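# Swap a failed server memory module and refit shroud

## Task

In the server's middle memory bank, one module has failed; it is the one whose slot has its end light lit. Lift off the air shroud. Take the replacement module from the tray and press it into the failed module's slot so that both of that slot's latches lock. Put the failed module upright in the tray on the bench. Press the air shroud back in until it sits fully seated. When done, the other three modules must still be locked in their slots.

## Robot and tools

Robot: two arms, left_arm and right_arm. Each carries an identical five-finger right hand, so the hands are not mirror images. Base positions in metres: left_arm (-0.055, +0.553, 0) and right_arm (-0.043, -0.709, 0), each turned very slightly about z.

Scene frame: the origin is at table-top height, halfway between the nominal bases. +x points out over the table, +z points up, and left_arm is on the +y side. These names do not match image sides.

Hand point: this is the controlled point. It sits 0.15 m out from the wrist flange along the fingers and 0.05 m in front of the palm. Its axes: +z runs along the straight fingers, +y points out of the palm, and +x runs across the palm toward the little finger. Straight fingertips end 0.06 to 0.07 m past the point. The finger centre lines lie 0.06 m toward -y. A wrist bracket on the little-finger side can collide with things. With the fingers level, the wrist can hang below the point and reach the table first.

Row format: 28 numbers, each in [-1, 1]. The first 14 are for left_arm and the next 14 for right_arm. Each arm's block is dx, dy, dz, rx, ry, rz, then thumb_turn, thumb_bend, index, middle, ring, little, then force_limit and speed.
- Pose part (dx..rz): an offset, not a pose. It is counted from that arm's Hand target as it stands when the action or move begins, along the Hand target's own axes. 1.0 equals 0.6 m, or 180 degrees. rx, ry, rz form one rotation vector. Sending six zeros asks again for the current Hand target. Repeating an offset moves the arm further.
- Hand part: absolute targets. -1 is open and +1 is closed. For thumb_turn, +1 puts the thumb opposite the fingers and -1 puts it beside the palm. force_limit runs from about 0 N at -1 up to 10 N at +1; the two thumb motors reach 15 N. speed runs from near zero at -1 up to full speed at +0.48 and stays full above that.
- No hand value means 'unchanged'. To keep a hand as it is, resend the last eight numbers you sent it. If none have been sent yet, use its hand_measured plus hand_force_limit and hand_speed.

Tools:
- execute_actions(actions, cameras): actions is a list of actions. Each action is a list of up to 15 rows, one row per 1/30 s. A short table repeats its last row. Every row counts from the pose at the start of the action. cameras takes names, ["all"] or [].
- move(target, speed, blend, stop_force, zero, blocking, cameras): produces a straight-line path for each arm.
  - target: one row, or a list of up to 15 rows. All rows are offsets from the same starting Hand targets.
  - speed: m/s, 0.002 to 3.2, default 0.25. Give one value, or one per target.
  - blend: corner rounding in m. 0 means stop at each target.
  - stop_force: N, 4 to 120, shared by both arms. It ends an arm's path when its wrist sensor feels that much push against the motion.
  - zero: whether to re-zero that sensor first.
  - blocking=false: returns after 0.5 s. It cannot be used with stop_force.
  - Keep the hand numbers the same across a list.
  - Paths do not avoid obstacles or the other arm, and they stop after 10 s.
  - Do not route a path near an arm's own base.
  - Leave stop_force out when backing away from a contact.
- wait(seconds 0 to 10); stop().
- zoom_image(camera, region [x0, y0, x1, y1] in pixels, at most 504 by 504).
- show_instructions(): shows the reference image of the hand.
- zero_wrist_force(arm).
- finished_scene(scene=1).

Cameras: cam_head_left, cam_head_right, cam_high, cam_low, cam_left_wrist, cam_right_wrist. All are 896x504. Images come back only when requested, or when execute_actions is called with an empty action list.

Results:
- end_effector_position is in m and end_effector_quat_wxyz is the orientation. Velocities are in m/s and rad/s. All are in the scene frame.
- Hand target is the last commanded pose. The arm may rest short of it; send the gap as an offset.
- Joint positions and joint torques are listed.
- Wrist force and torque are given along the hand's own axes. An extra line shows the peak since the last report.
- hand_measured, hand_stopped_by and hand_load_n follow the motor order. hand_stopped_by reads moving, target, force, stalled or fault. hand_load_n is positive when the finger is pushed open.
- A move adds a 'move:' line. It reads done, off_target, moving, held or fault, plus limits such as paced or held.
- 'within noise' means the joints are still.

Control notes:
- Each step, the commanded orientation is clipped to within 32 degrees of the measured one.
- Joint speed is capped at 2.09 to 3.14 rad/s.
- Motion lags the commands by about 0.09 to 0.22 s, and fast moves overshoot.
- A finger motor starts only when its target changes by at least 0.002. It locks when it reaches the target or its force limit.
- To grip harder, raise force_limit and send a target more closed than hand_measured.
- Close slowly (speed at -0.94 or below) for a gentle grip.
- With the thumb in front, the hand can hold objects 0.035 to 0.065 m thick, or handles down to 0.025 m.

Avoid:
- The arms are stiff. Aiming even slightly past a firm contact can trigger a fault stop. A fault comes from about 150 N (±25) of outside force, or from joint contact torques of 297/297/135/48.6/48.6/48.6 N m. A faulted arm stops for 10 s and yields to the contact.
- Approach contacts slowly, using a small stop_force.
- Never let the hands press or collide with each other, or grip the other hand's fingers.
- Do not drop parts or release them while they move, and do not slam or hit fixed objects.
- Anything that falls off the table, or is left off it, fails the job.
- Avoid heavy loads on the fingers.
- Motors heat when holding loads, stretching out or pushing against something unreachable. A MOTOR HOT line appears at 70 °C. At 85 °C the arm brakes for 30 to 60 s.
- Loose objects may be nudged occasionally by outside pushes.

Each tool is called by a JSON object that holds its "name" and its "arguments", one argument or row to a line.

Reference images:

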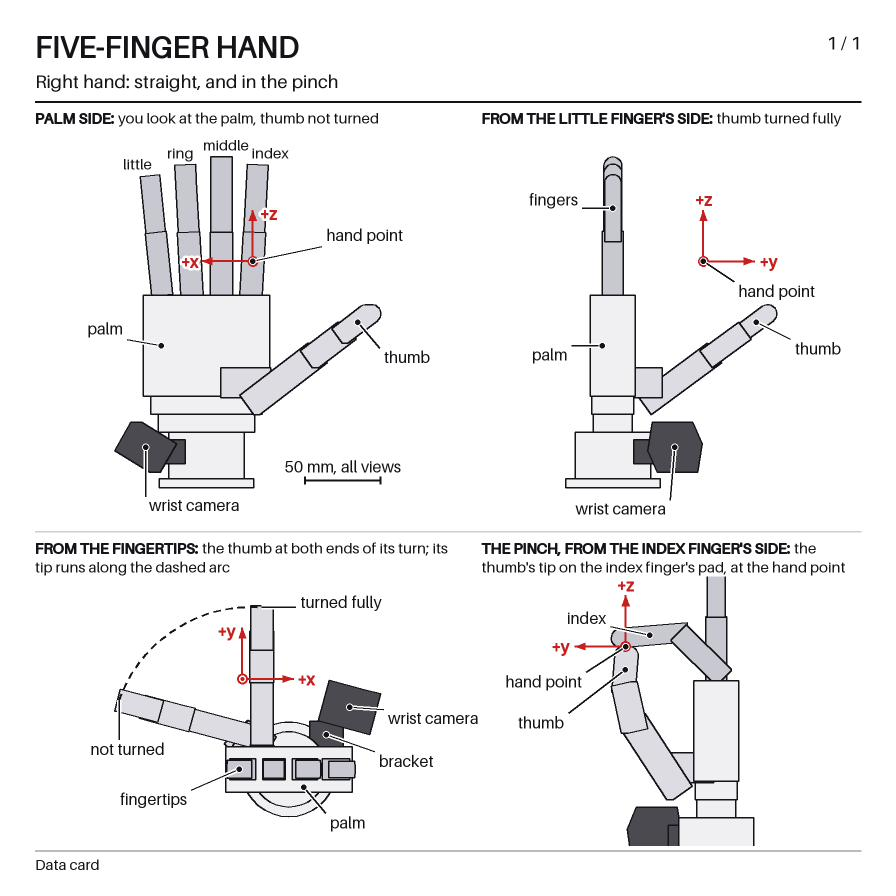

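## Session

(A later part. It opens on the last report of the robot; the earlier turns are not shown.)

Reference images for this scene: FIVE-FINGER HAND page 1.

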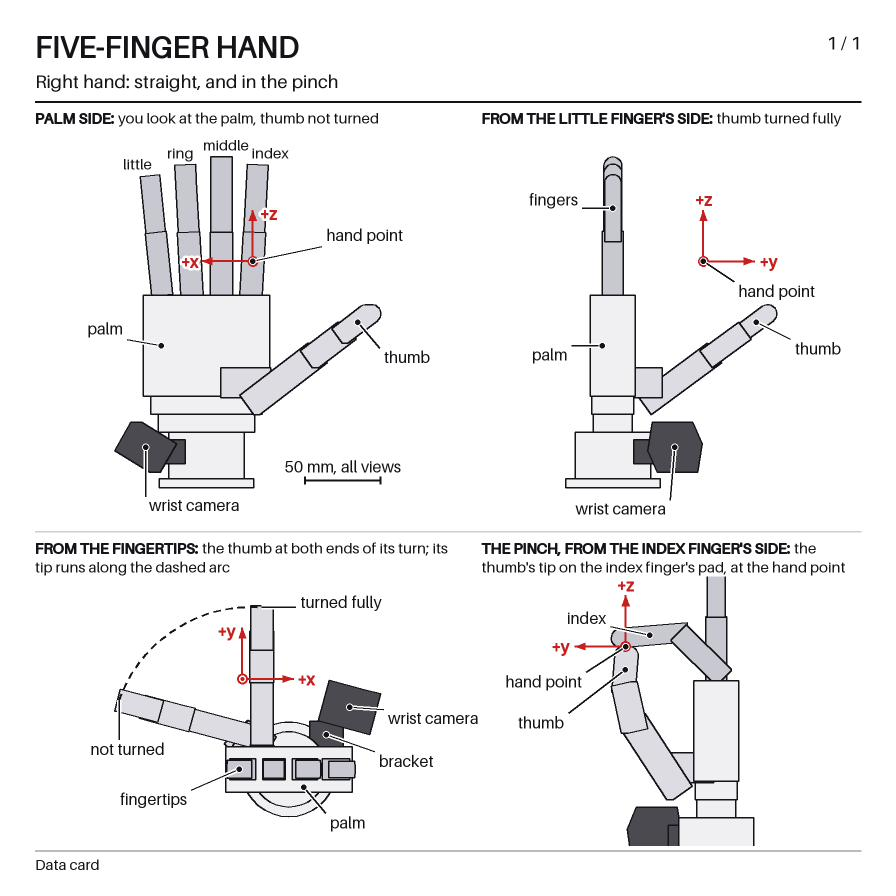

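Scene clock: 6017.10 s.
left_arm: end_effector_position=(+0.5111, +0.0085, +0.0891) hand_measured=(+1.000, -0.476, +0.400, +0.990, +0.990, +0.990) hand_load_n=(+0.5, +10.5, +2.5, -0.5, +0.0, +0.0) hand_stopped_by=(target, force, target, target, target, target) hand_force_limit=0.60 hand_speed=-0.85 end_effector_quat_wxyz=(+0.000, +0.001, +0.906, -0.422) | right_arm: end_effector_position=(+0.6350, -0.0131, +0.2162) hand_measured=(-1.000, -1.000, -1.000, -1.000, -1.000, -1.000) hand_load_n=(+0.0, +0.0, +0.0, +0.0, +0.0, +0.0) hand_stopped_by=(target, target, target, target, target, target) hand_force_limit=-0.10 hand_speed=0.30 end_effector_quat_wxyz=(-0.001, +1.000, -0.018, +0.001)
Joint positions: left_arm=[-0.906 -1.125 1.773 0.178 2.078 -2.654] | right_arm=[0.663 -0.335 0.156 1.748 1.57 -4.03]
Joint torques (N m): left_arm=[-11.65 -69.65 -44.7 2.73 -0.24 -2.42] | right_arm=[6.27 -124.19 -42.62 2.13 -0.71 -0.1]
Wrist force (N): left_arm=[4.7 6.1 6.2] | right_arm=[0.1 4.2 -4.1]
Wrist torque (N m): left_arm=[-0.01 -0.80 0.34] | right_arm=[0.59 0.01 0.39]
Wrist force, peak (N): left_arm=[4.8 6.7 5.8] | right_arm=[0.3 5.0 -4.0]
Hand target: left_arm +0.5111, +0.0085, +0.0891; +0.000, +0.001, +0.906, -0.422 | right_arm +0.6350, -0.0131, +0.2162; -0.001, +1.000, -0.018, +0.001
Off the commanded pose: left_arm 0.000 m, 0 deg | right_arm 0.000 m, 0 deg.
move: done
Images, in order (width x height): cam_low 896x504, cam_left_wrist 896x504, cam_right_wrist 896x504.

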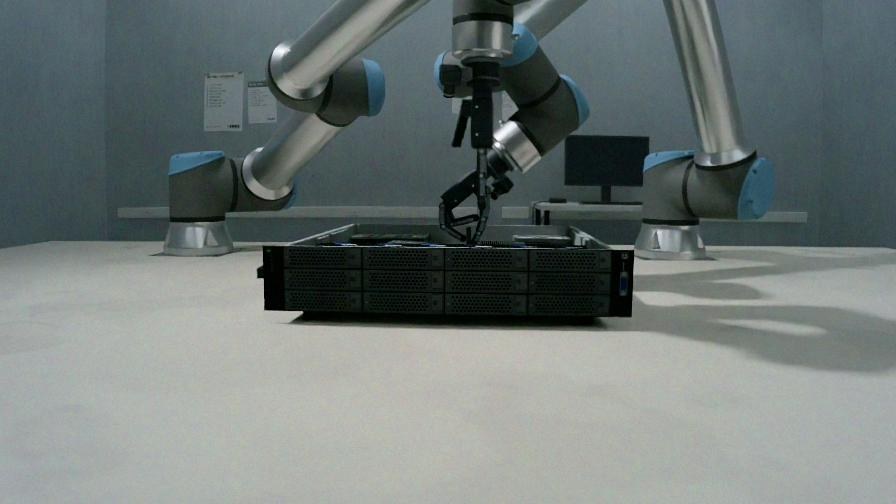

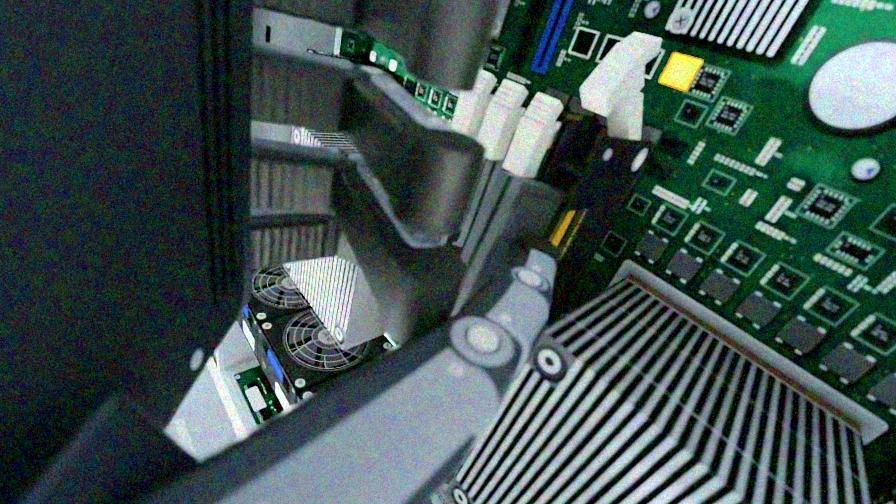

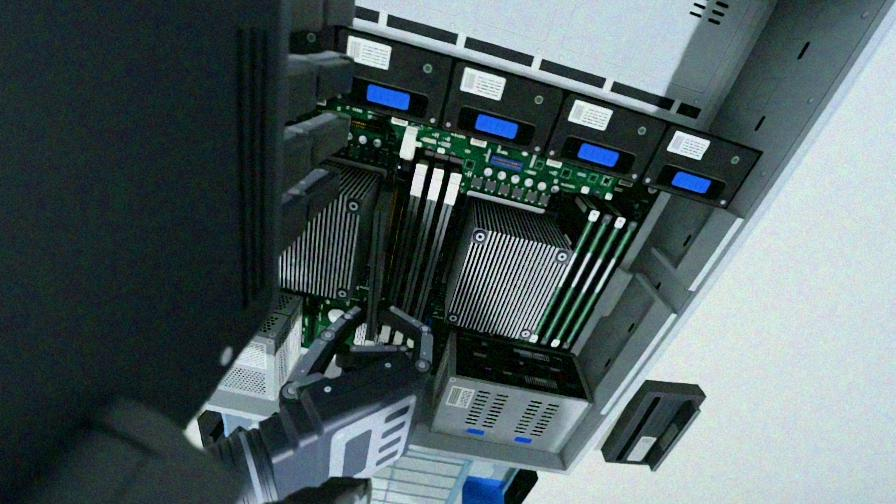

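{"name": "move", "arguments": {
  "target": [0, -0.0319, -0.0268, 0, 0, 0, 1, 0.2, 0.4, 0.99, 0.99, 0.99, 0.6, -0.85, 0, 0, 0, 0, 0, 0, -1, -1, -1, -1, -1, -1, -0.1, 0.3],
  "speed": 0.01,
  "cameras": ["cam_left_wrist", "cam_right_wrist"]
}}

{"name": "zoom_image", "arguments": {
  "camera": "cam_right_wrist",
  "region": [330, 140, 480, 350]
}}

Scene clock: 6059.73 s.
left_arm: end_effector_position=(+0.5110, +0.0085, +0.1142) hand_measured=(+1.000, -0.474, +0.400, +0.990, +0.990, +0.990) hand_load_n=(+1.5, +6.0, +0.0, -0.5, +0.0, +0.0) hand_stopped_by=(target, force, target, target, target, target) hand_force_limit=0.60 hand_speed=-0.85 end_effector_quat_wxyz=(+0.000, +0.001, +0.906, -0.422) | right_arm: end_effector_position=(+0.6350, -0.0131, +0.2162) hand_measured=(-1.000, -1.000, -1.000, -1.000, -1.000, -1.000) hand_load_n=(+0.0, +0.0, +0.0, +0.0, +0.0, +0.0) hand_stopped_by=(target, target, target, target, target, target) hand_force_limit=-0.10 hand_speed=0.30 end_effector_quat_wxyz=(-0.001, +1.000, -0.018, +0.001)
Joint positions: left_arm=[-0.906 -1.149 1.757 0.218 2.078 -2.654] | right_arm=[0.663 -0.335 0.156 1.748 1.57 -4.03]
Joint torques (N m): left_arm=[-8.78 -61.31 -42.42 1.27 -0.36 -2.83] | right_arm=[5.85 -123.47 -44.35 2.41 -0.63 -0.7]
Wrist force (N): left_arm=[4.7 4.5 6.7] | right_arm=[0.2 4.5 -3.8]
Wrist torque (N m): left_arm=[-0.01 -0.84 0.29] | right_arm=[0.62 0.00 0.41]
Wrist force, peak (N): left_arm=[4.8 6.3 6.1] | right_arm=[0.5 4.8 -4.2]
Hand target: left_arm +0.5110, +0.0085, +0.1141; +0.000, +0.001, +0.906, -0.422 | right_arm +0.6350, -0.0131, +0.2162; -0.001, +1.000, -0.018, +0.001
Off the commanded pose: left_arm 0.000 m, 0 deg | right_arm 0.000 m, 0 deg.
move: done
Images, in order (width x height): cam_left_wrist 896x504, cam_right_wrist 896x504.

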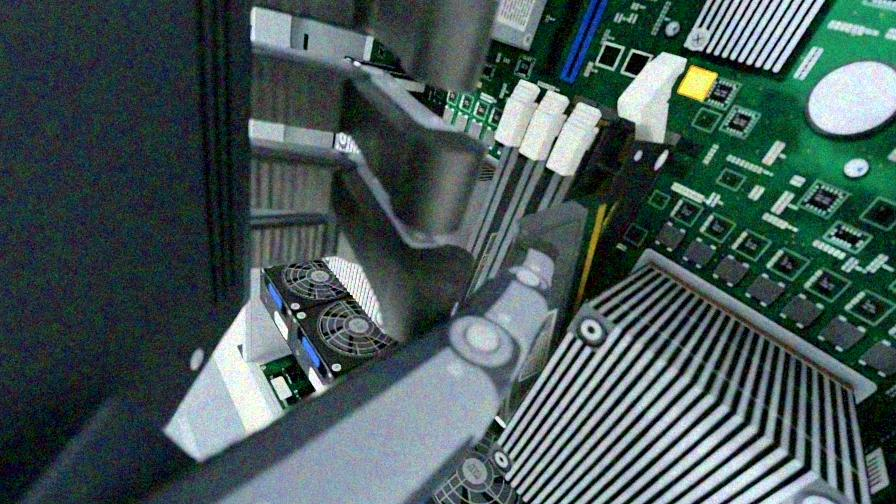

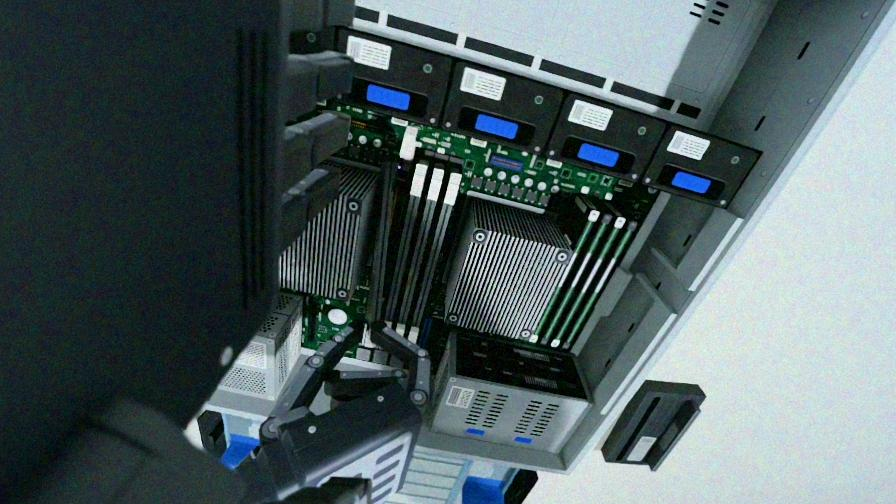

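Scaled by 2.400 from the camera's 896x504 image, which has a finer 1280x720 frame.

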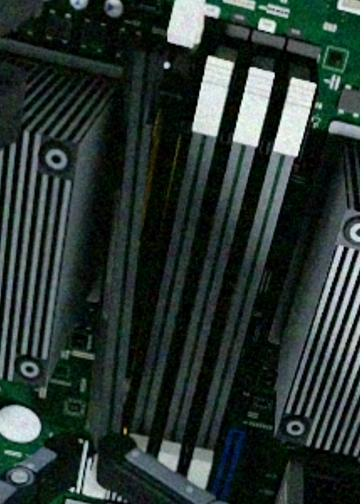

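{"name": "zoom_image", "arguments": {
  "camera": "cam_left_wrist",
  "region": [440, 160, 660, 440]
}}

{"name": "zoom_image", "arguments": {
  "camera": "cam_right_wrist",
  "region": [350, 150, 430, 240]
}}

{"name": "zoom_image", "arguments": {
  "camera": "cam_right_wrist",
  "region": [350, 240, 430, 350]
}}

Scaled by 1.800 from the camera's 896x504 image, which has a finer 1280x720 frame.

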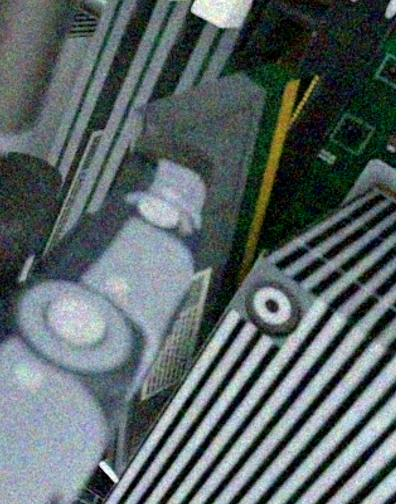

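Scaled by 5.600 from the camera's 896x504 image, which has a finer 1280x720 frame.

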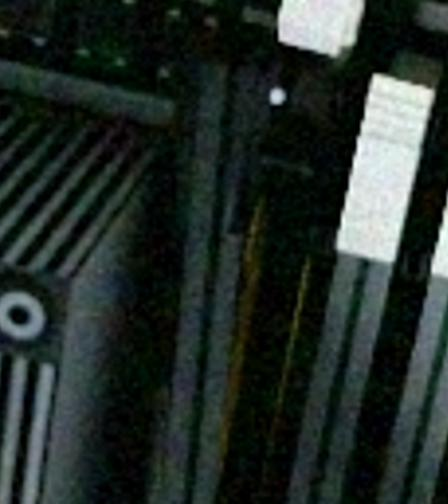

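Scaled by 4.582 from the camera's 896x504 image, which has a finer 1280x720 frame.

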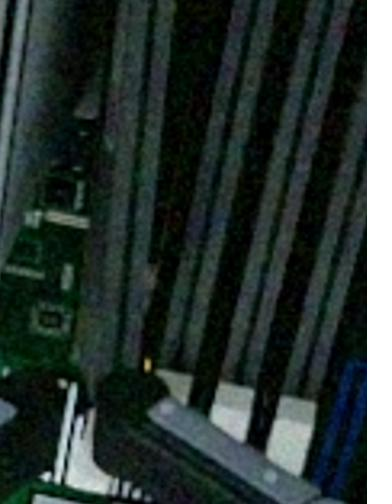

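{"name": "zoom_image", "arguments": {
  "camera": "cam_right_wrist",
  "region": [370, 140, 420, 190]
}}

{"name": "zoom_image", "arguments": {
  "camera": "cam_right_wrist",
  "region": [360, 185, 410, 235]
}}

Scaled by 10.080 from the camera's 896x504 image, which has a finer 1280x720 frame.

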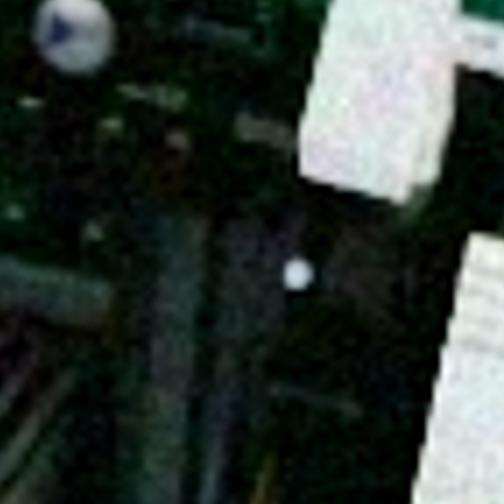

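Scaled by 10.080 from the camera's 896x504 image, which has a finer 1280x720 frame.

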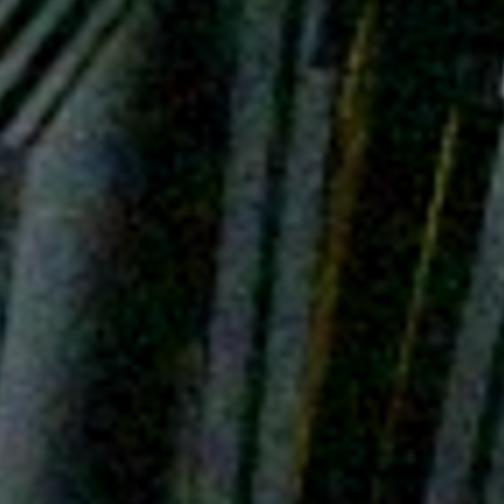

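{"name": "move", "arguments": {
  "target": [0, 0, 0, 0, 0, 0, 1, 0.3, 0.4, 0.99, 0.99, 0.99, 0.8, -0.85, 0, 0, 0, 0, 0, 0, -1, -1, -1, -1, -1, -1, -0.1, 0.3],
  "speed": 0.005,
  "cameras": ["cam_left_wrist", "cam_right_wrist"]
}}

{"name": "zoom_image", "arguments": {
  "camera": "cam_left_wrist",
  "region": [440, 160, 660, 440]
}}

{"name": "zoom_image", "arguments": {
  "camera": "cam_right_wrist",
  "region": [350, 140, 430, 240]
}}

Scene clock: 6100.20 s.
left_arm: end_effector_position=(+0.5110, +0.0085, +0.1141) hand_measured=(+1.000, -0.418, +0.400, +0.990, +0.990, +0.990) hand_load_n=(+3.5, +13.5, +0.0, -1.5, +0.0, +0.5) hand_stopped_by=(target, force, target, target, target, target) hand_force_limit=0.80 hand_speed=-0.85 end_effector_quat_wxyz=(+0.000, +0.001, +0.906, -0.422) | right_arm: end_effector_position=(+0.6350, -0.0131, +0.2162) hand_measured=(-1.000, -1.000, -1.000, -1.000, -1.000, -1.000) hand_load_n=(+0.0, +0.0, +0.0, +0.0, +0.0, +0.0) hand_stopped_by=(target, target, target, target, target, target) hand_force_limit=-0.10 hand_speed=0.30 end_effector_quat_wxyz=(-0.001, +1.000, -0.018, +0.001)
Joint positions: left_arm=[-0.906 -1.149 1.758 0.218 2.078 -2.654] | right_arm=[0.663 -0.335 0.156 1.748 1.57 -4.03]
Joint torques (N m): left_arm=[-8.19 -55.3 -24.5 -0.4 -0.37 -1.24] | right_arm=[6.58 -122.49 -43.98 2.46 -0.61 -0.88]
Wrist force (N): left_arm=[4.6 4.3 6.7] | right_arm=[0.4 4.4 -4.0]
Wrist torque (N m): left_arm=[-0.03 -0.83 0.28] | right_arm=[0.62 -0.03 0.42]
Wrist force, peak (N): left_arm=[4.8 4.5 7.2] | right_arm=[0.2 5.1 -3.8]
Hand target: left_arm +0.5110, +0.0085, +0.1141; +0.000, +0.001, +0.906, -0.422 | right_arm +0.6350, -0.0131, +0.2162; -0.001, +1.000, -0.018, +0.001
Off the commanded pose: left_arm 0.000 m, 0 deg | right_arm 0.000 m, 0 deg.
move: done
Images, in order (width x height): cam_left_wrist 896x504, cam_right_wrist 896x504.

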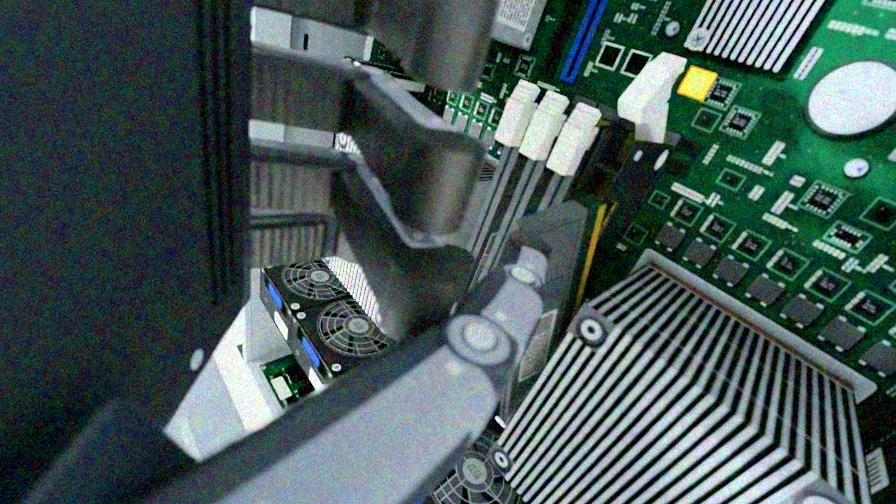

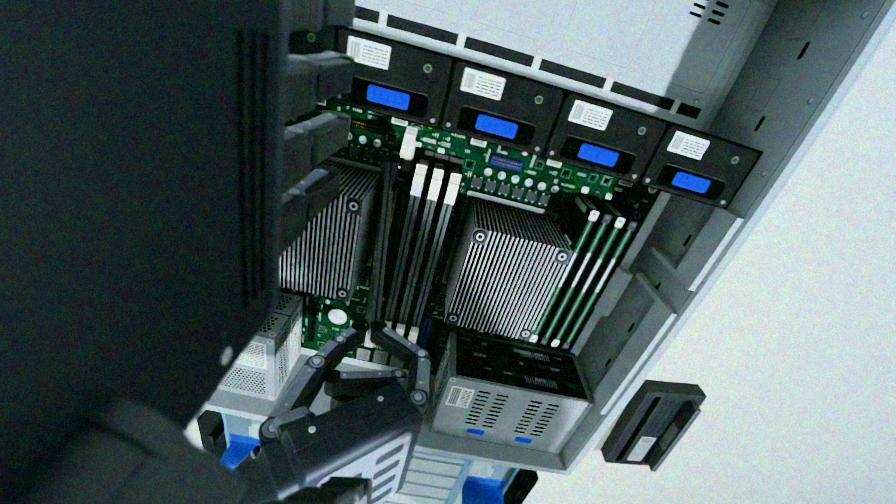

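Scaled by 1.800 from the camera's 896x504 image, which has a finer 1280x720 frame.

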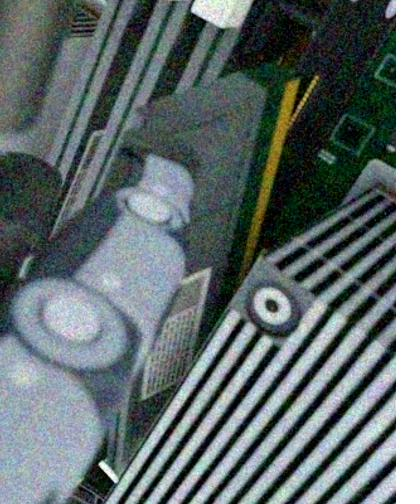

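Scaled by 5.040 from the camera's 896x504 image, which has a finer 1280x720 frame.

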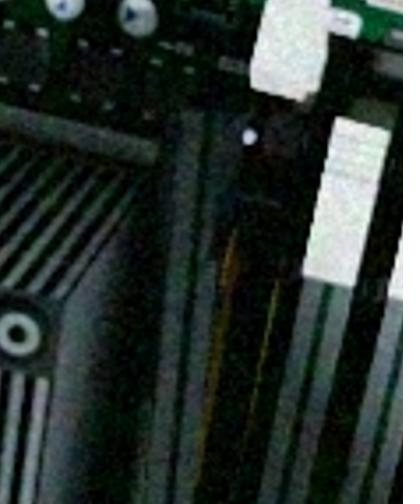

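{"name": "move", "arguments": {
  "target": [0, 0, 0, 0, 0, 0, 1, 0.3, 0.4, 0.99, 0.99, 0.99, 0.8, -0.85, -0.05, 0.0552, 0.0852, 0.2778, 0, 0, -1, -1, -1, -1, -1, -1, -0.1, 0.3],
  "speed": 0.15,
  "cameras": ["cam_left_wrist", "cam_right_wrist"]
}}

Scene clock: 6155.43 s.
left_arm: end_effector_position=(+0.5110, +0.0085, +0.1141) hand_measured=(+1.000, -0.418, +0.400, +0.990, +0.990, +0.990) hand_load_n=(+3.5, +13.0, +0.0, -2.0, +0.0, +0.0) hand_stopped_by=(target, force, target, target, target, target) hand_force_limit=0.80 hand_speed=-0.85 end_effector_quat_wxyz=(+0.000, +0.001, +0.906, -0.422) | right_arm: end_effector_position=(+0.6039, -0.0452, +0.1650) hand_measured=(-1.000, -1.000, -1.000, -1.000, -1.000, -1.000) hand_load_n=(-0.5, +0.0, +0.0, +0.0, +0.0, +0.0) hand_stopped_by=(target, target, target, target, target, target) hand_force_limit=-0.10 hand_speed=0.30 end_effector_quat_wxyz=(-0.423, +0.906, -0.016, +0.008)
Joint positions: left_arm=[-0.906 -1.149 1.758 0.218 2.078 -2.654] | right_arm=[0.443 -0.877 1.259 0.699 0.815 -4.052]
Joint torques (N m): left_arm=[-7.17 -54.2 -23.97 0.04 -0.14 0.26] | right_arm=[9.68 -83.62 -39.14 1.12 -2.92 -3.85]
Wrist force (N): left_arm=[4.2 4.7 6.7] | right_arm=[0.1 1.9 -3.1]
Wrist torque (N m): left_arm=[0.03 -0.77 0.27] | right_arm=[0.42 0.03 -0.02]
Wrist force, peak (N): left_arm=[4.5 4.7 7.4] | right_arm=[0.0 4.9 -4.1]
Hand target: left_arm +0.5110, +0.0085, +0.1141; +0.000, +0.001, +0.906, -0.422 | right_arm +0.6039, -0.0451, +0.1650; -0.423, +0.906, -0.016, +0.008
Off the commanded pose: left_arm 0.000 m, 0 deg | right_arm 0.000 m, 0 deg.
move: done
Images, in order (width x height): cam_left_wrist 896x504, cam_right_wrist 896x504.

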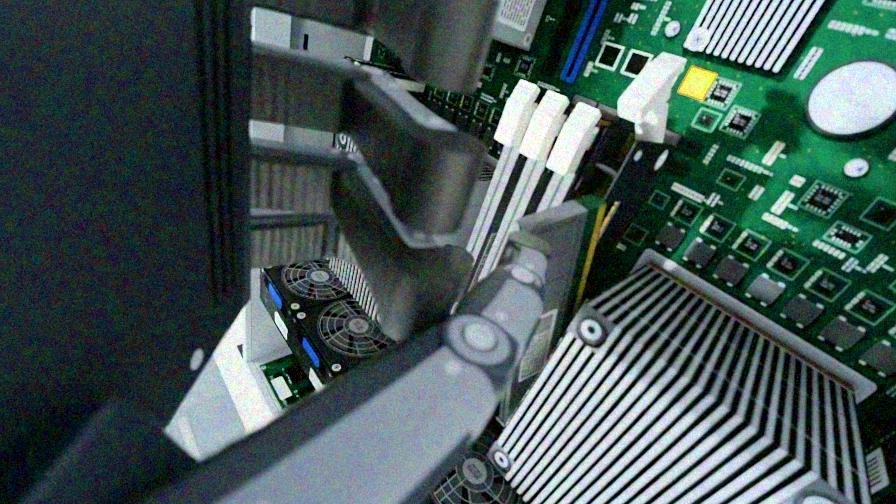

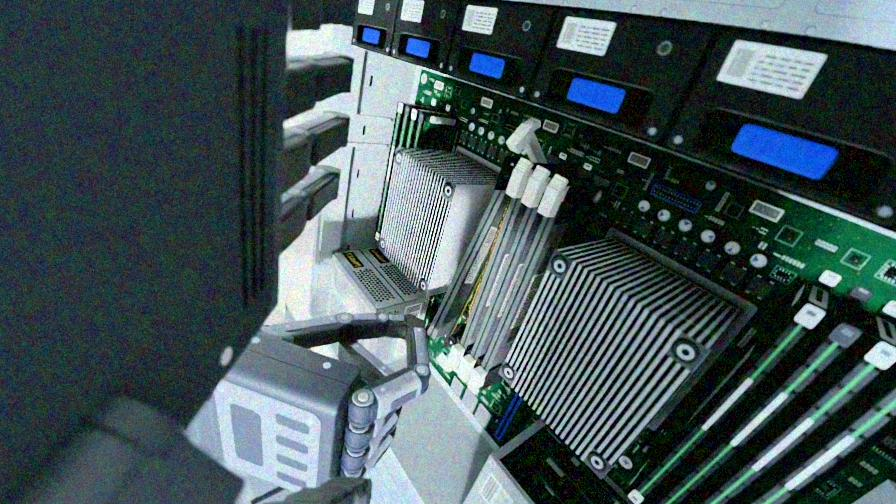

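{"name": "zoom_image", "arguments": {
  "camera": "cam_right_wrist",
  "region": [390, 110, 600, 400]
}}

{"name": "zoom_image", "arguments": {
  "camera": "cam_right_wrist",
  "region": [400, 230, 520, 380]
}}

Scaled by 1.738 from the camera's 896x504 image, which has a finer 1280x720 frame.

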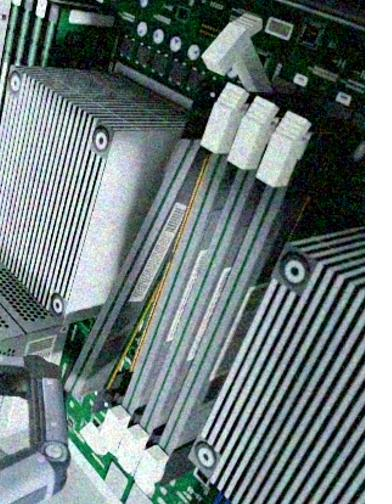

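Scaled by 3.360 from the camera's 896x504 image, which has a finer 1280x720 frame.

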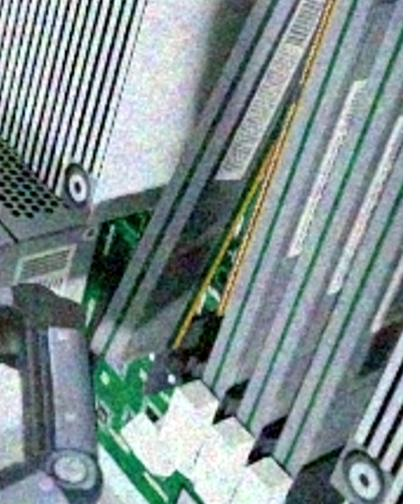

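{"name": "zoom_image", "arguments": {
  "camera": "cam_right_wrist",
  "region": [320, 290, 470, 400]
}}

{"name": "zoom_image", "arguments": {
  "camera": "cam_right_wrist",
  "region": [440, 110, 560, 230]
}}

Scaled by 3.360 from the camera's 896x504 image, which has a finer 1280x720 frame.

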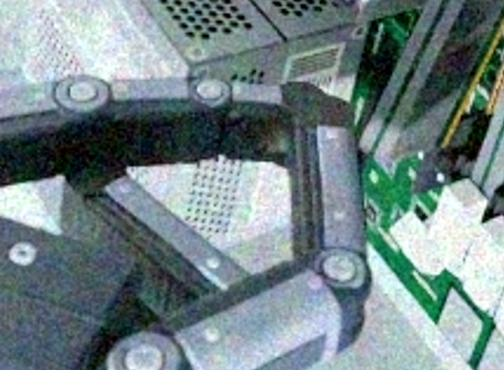

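Scaled by 4.200 from the camera's 896x504 image, which has a finer 1280x720 frame.

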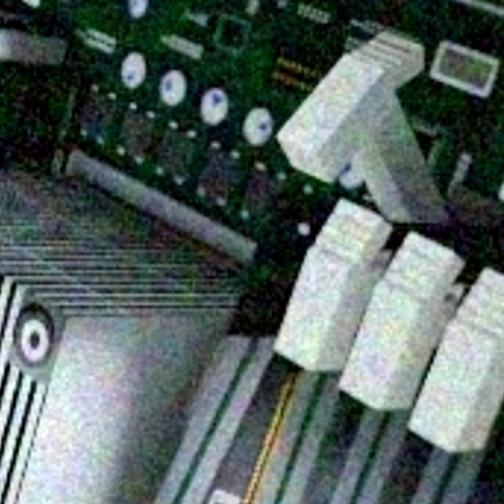

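{"name": "move", "arguments": {
  "target": [
    [0, -0.0714, -0.0599, 0, 0, 0, 1, -0.8, 0.3, 0.99, 0.99, 0.99, 0.0, -0.3, 0.0517, -0.0001, -0.0988, -0.2778, 0, 0, 1, -1, -1, -1, -1, -1, -0.1, 0.3],
    [0.1883, -0.0569, -0.0772, 0, 0, 0, 1, -0.8, 0.3, 0.99, 0.99, 0.99, 0.0, -0.3, 0.0517, -0.0001, -0.0988, -0.2778, 0, 0, 1, -1, -1, -1, -1, -1, -0.1, 0.3]
  ],
  "speed": 0.12,
  "cameras": ["cam_left_wrist", "cam_right_wrist"]
}}

Scene clock: 6214.87 s.
left_arm: end_effector_position=(+0.3980, +0.0222, +0.1698) hand_measured=(+1.000, -0.800, +0.300, +0.990, +0.990, +0.990) hand_load_n=(+0.0, +0.0, +0.0, +0.0, +0.0, +0.0) hand_stopped_by=(target, target, target, target, target, target) hand_force_limit=0.00 hand_speed=-0.30 end_effector_quat_wxyz=(+0.000, +0.001, +0.906, -0.422) | right_arm: end_effector_position=(+0.6332, -0.0916, +0.2031) hand_measured=(+1.000, -1.000, -1.000, -1.000, -1.000, -1.000) hand_load_n=(+0.0, +0.0, +0.0, +0.0, +0.0, +0.0) hand_stopped_by=(target, target, target, target, target, target) hand_force_limit=-0.10 hand_speed=0.30 end_effector_quat_wxyz=(-0.001, +1.000, -0.018, +0.001)
Joint positions: left_arm=[-1.052 -1.356 1.921 0.21 1.976 -2.771] | right_arm=[0.599 -0.577 0.655 1.491 1.57 -4.094]
Joint torques (N m): left_arm=[-4.81 -56.21 -41.71 3.8 2.17 3.75] | right_arm=[-12 -123.95 -30.08 5.38 2.08 -3.95]
Wrist force (N): left_arm=[5.2 4.7 6.6] | right_arm=[0.0 4.4 -4.3]
Wrist torque (N m): left_arm=[0.06 -0.93 0.30] | right_arm=[0.62 0.10 0.34]
Wrist force, peak (N): left_arm=[6.3 4.1 6.8] | right_arm=[-0.2 4.6 -4.5]
Hand target: left_arm +0.3980, +0.0222, +0.1698; +0.000, +0.001, +0.906, -0.422 | right_arm +0.6332, -0.0916, +0.2031; -0.001, +1.000, -0.018, +0.001
Off the commanded pose: left_arm 0.000 m, 0 deg | right_arm 0.000 m, 0 deg.
move: done
Images, in order (width x height): cam_left_wrist 896x504, cam_right_wrist 896x504.

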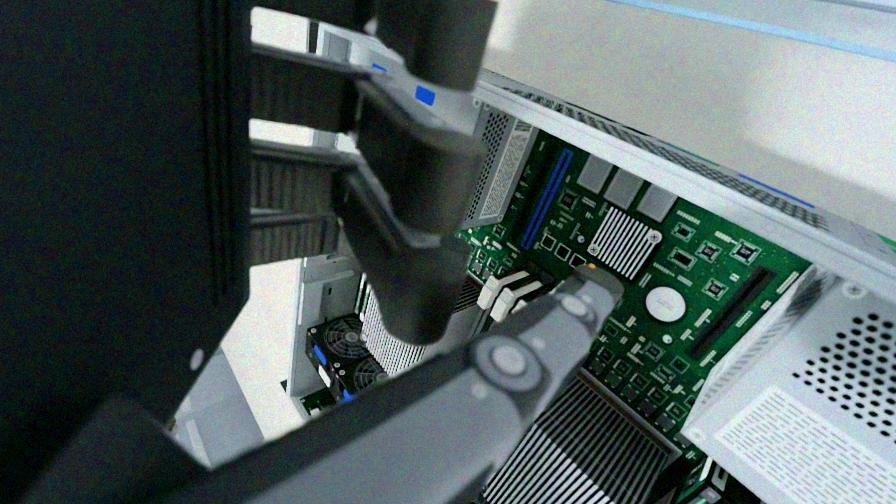

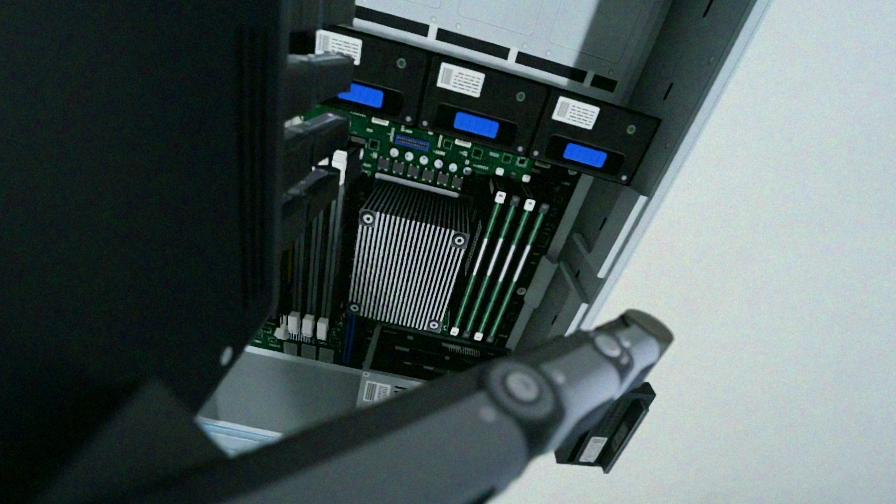

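{"name": "move", "arguments": {
  "target": [-0.0193, -0.0651, 0.0550, 0.0856, -0.3837, -0.3050, -1, -1, -1, -1, -1, -1, 0.0, 0.0, 0, 0, 0, 0, 0, 0, 1, -1, -1, -1, -1, -1, -0.1, 0.3],
  "speed": 0.15,
  "cameras": ["cam_left_wrist"]
}}

{"name": "zoom_image", "arguments": {
  "camera": "cam_left_wrist",
  "region": [300, 60, 700, 400]
}}

Scene clock: 6225.27 s.
left_arm: end_effector_position=(+0.4094, -0.0283, +0.1786) hand_measured=(-1.000, -1.000, -1.000, -1.000, -1.000, -1.000) hand_load_n=(+0.0, +0.0, +0.0, +0.0, +0.0, +0.0) hand_stopped_by=(target, target, target, target, target, target) hand_force_limit=0.00 hand_speed=0.00 end_effector_quat_wxyz=(-0.310, +0.620, -0.593, +0.410) | right_arm: end_effector_position=(+0.6332, -0.0916, +0.2031) hand_measured=(+1.000, -1.000, -1.000, -1.000, -1.000, -1.000) hand_load_n=(+0.0, +0.0, +0.0, +0.0, +0.0, +0.0) hand_stopped_by=(target, target, target, target, target, target) hand_force_limit=-0.10 hand_speed=0.30 end_effector_quat_wxyz=(-0.001, +1.000, -0.018, +0.001)
Joint positions: left_arm=[-1.452 -1.153 1.765 0.515 0.549 -4.365] | right_arm=[0.599 -0.577 0.655 1.491 1.57 -4.094]
Joint torques (N m): left_arm=[5.38 -57.75 -21.21 4.45 -0.62 -2.41] | right_arm=[-11.3 -124.22 -29.75 5.43 1.95 -3.78]
Wrist force (N): left_arm=[3.9 4.2 6.8] | right_arm=[0.0 4.4 -4.0]
Wrist torque (N m): left_arm=[-0.06 -0.72 0.27] | right_arm=[0.61 0.10 0.34]
Wrist force, peak (N): left_arm=[4.9 4.7 7.7] | right_arm=[-0.1 4.7 -4.6]
Hand target: left_arm +0.4095, -0.0282, +0.1785; -0.310, +0.620, -0.592, +0.410 | right_arm +0.6332, -0.0916, +0.2031; -0.001, +1.000, -0.018, +0.001
Off the commanded pose: left_arm 0.000 m, 0 deg | right_arm 0.000 m, 0 deg.
move: done
Images, in order (width x height): cam_left_wrist 896x504.

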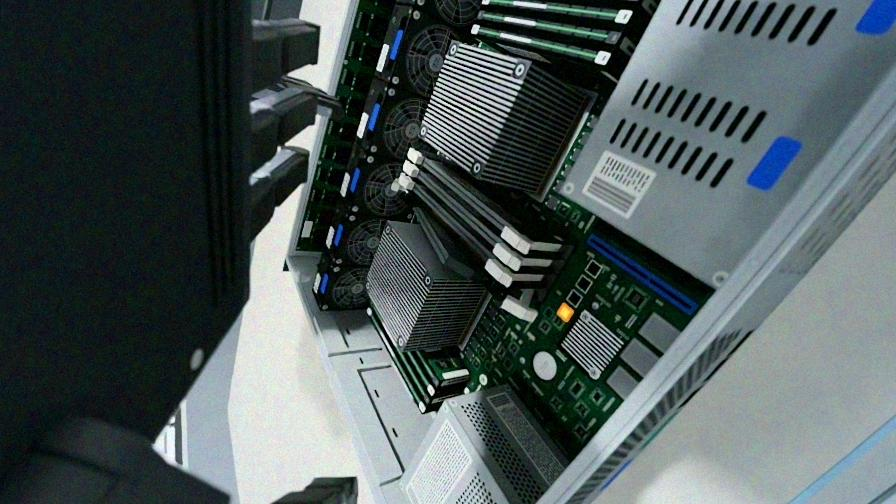

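Scaled by 1.260 from the camera's 896x504 image, which has a finer 1280x720 frame.

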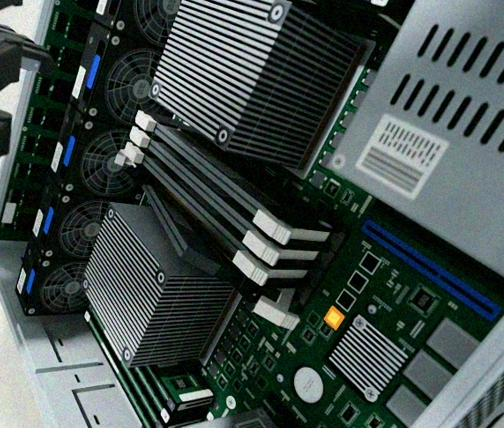

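{"name": "zoom_image", "arguments": {
  "camera": "cam_left_wrist",
  "region": [390, 140, 560, 330]
}}

{"name": "zoom_image", "arguments": {
  "camera": "cam_left_wrist",
  "region": [390, 170, 480, 260]
}}

{"name": "zoom_image", "arguments": {
  "camera": "cam_left_wrist",
  "region": [450, 230, 550, 330]
}}

Scaled by 2.653 from the camera's 896x504 image, which has a finer 1280x720 frame.

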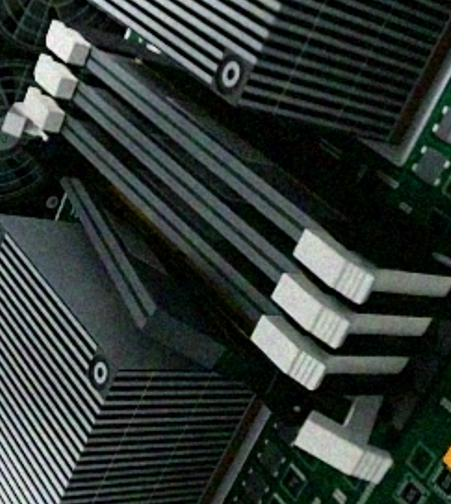

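Scaled by 5.600 from the camera's 896x504 image, which has a finer 1280x720 frame.

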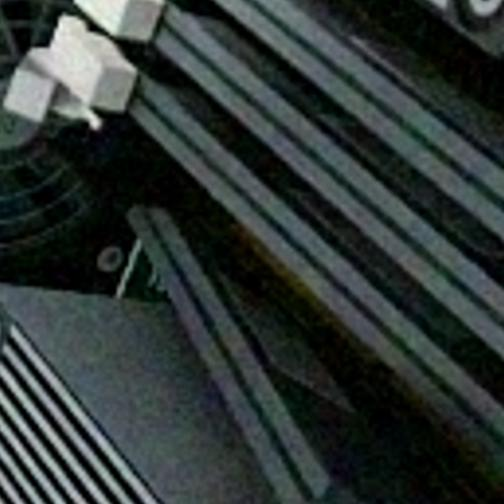

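Scaled by 5.040 from the camera's 896x504 image, which has a finer 1280x720 frame.

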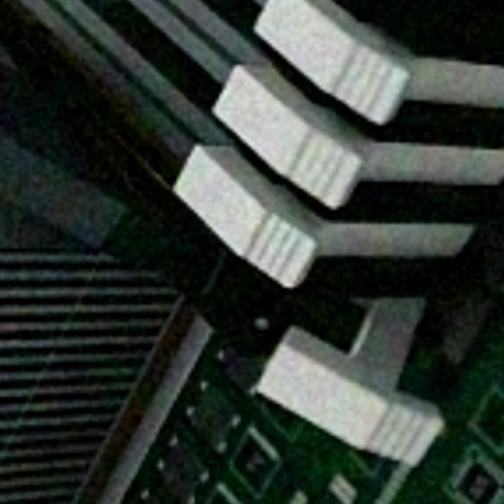

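{"name": "move", "arguments": {
  "target": [0, 0, 0, 0, 0, 0, -1, -1, -1, -1, -1, -1, 0.0, 0.0, -0.0017, -0.1309, -0.0218, 0, 0, 0, 1, -1, -1, -1, -1, -1, -0.1, 0.3],
  "speed": 0.15,
  "cameras": ["cam_right_wrist", "cam_left_wrist"]
}}

{"name": "zoom_image", "arguments": {
  "camera": "cam_right_wrist",
  "region": [340, 130, 480, 350]
}}

{"name": "zoom_image", "arguments": {
  "camera": "cam_right_wrist",
  "region": [360, 140, 420, 220]
}}

{"name": "zoom_image", "arguments": {
  "camera": "cam_right_wrist",
  "region": [340, 270, 420, 350]
}}

Scene clock: 6339.10 s.
left_arm: end_effector_position=(+0.4095, -0.0282, +0.1785) hand_measured=(-1.000, -1.000, -1.000, -1.000, -1.000, -1.000) hand_load_n=(+0.0, +0.0, +0.0, +0.0, +0.0, +0.0) hand_stopped_by=(target, target, target, target, target, target) hand_force_limit=0.00 hand_speed=0.00 end_effector_quat_wxyz=(-0.310, +0.620, -0.592, +0.410) | right_arm: end_effector_position=(+0.6332, -0.0456, +0.2108) hand_measured=(+1.000, -1.000, -1.000, -1.000, -1.000, -1.000) hand_load_n=(+0.0, +0.0, +0.0, +0.0, -0.5, +0.0) hand_stopped_by=(target, target, target, target, target, target) hand_force_limit=-0.10 hand_speed=0.30 end_effector_quat_wxyz=(-0.002, +1.000, -0.018, +0.002)
Joint positions: left_arm=[-1.452 -1.153 1.765 0.515 0.548 -4.365] | right_arm=[0.638 -0.478 0.449 1.595 1.57 -4.056]
Joint torques (N m): left_arm=[11.27 -59.88 -20.72 3.9 -1.71 -0.95] | right_arm=[-7.92 -127.09 -32.72 0.97 1.52 -3.16]
Wrist force (N): left_arm=[4.7 3.9 6.8] | right_arm=[0.2 4.5 -3.9]
Wrist torque (N m): left_arm=[-0.11 -0.84 0.35] | right_arm=[0.55 0.06 0.33]
Wrist force, peak (N): left_arm=[4.5 4.4 7.1] | right_arm=[2.7 7.2 -4.3]
Hand target: left_arm +0.4095, -0.0282, +0.1785; -0.310, +0.620, -0.592, +0.410 | right_arm +0.6333, -0.0456, +0.2108; -0.002, +1.000, -0.018, +0.002 (not the last commanded pose)
Off the commanded pose: left_arm 0.000 m, 0 deg | right_arm 0.033 m, 0 deg.
move: held (right_arm; a check stopped the path); limits=held
pose unreachable (right arm): on one or more control steps of this call, first in action 0 (counted from 0), this arm could not follow its commanded pose, so it was not sent that pose on those steps. It may still have moved: this result reports where it is.
cause: moving toward the commanded pose would bring a part of the arm too close to another arm (a part of this arm just beyond joint 2 (shoulder lift) and a part of the left arm just beyond its joint 4 (wrist 1), where that arm would come to rest).
Images, in order (width x height): cam_left_wrist 896x504, cam_right_wrist 896x504.

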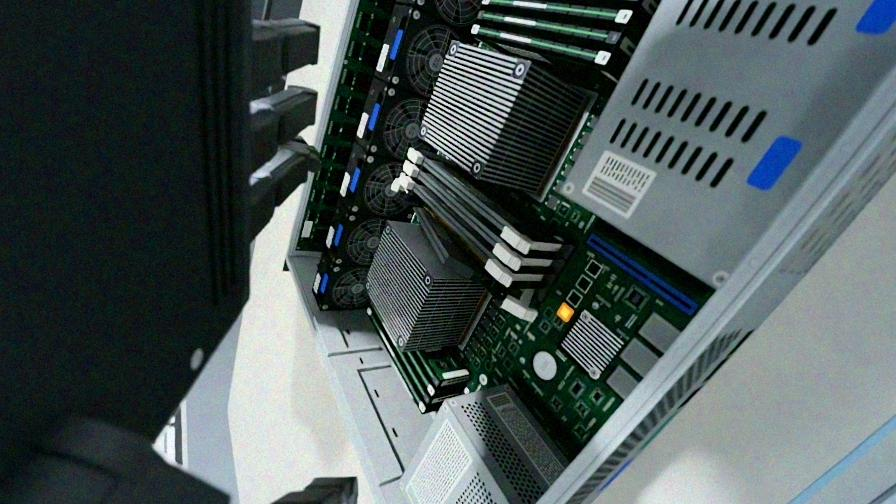

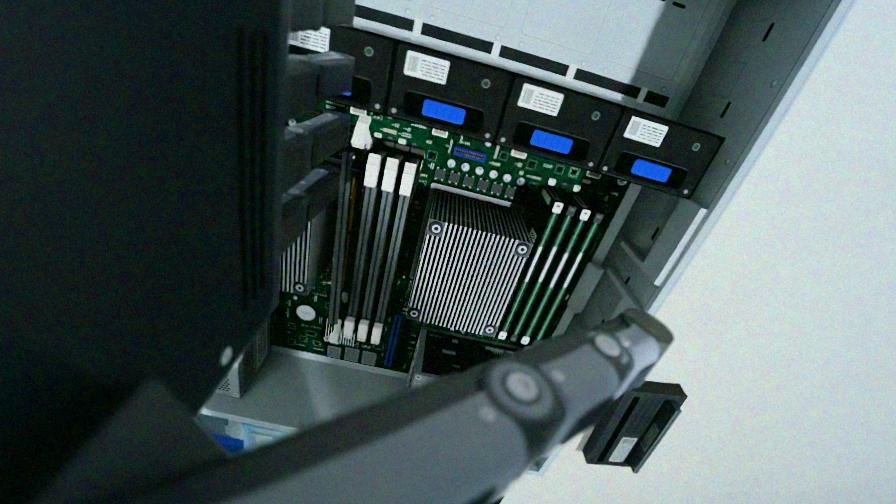

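Scaled by 2.291 from the camera's 896x504 image, which has a finer 1280x720 frame.

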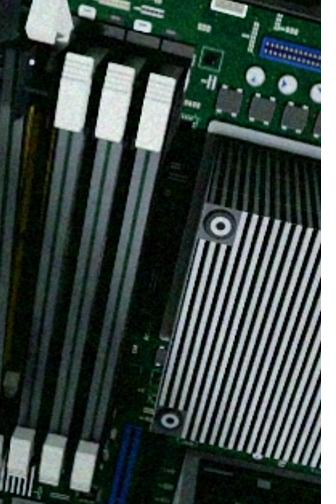

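Scaled by 6.300 from the camera's 896x504 image, which has a finer 1280x720 frame.

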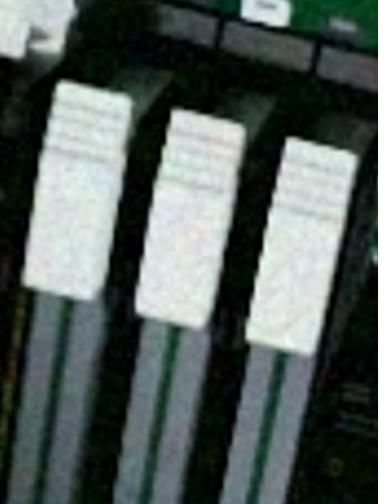

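Scaled by 6.300 from the camera's 896x504 image, which has a finer 1280x720 frame.

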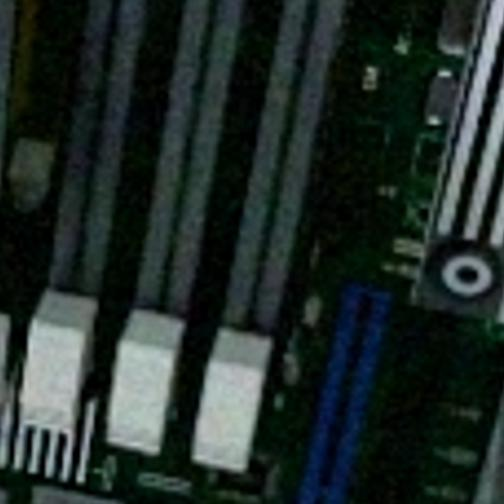

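{"name": "zoom_image", "arguments": {
  "camera": "cam_left_wrist",
  "region": [405, 190, 455, 240]
}}

{"name": "zoom_image", "arguments": {
  "camera": "cam_left_wrist",
  "region": [435, 235, 495, 295]
}}

Scaled by 10.080 from the camera's 896x504 image, which has a finer 1280x720 frame.

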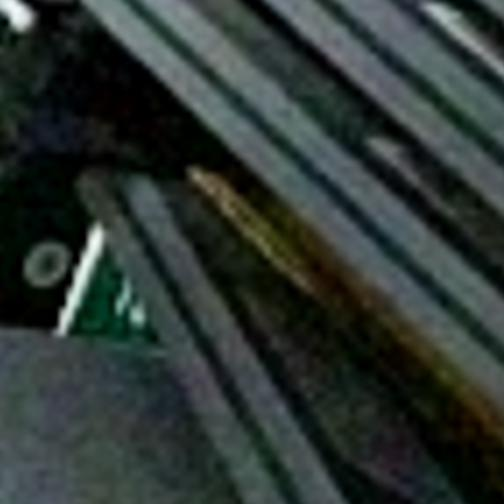

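Scaled by 8.400 from the camera's 896x504 image, which has a finer 1280x720 frame.

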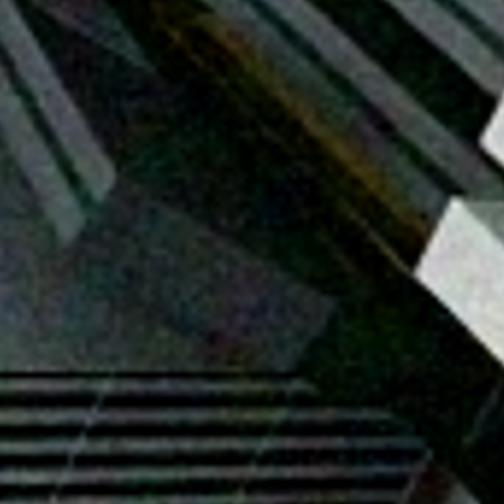

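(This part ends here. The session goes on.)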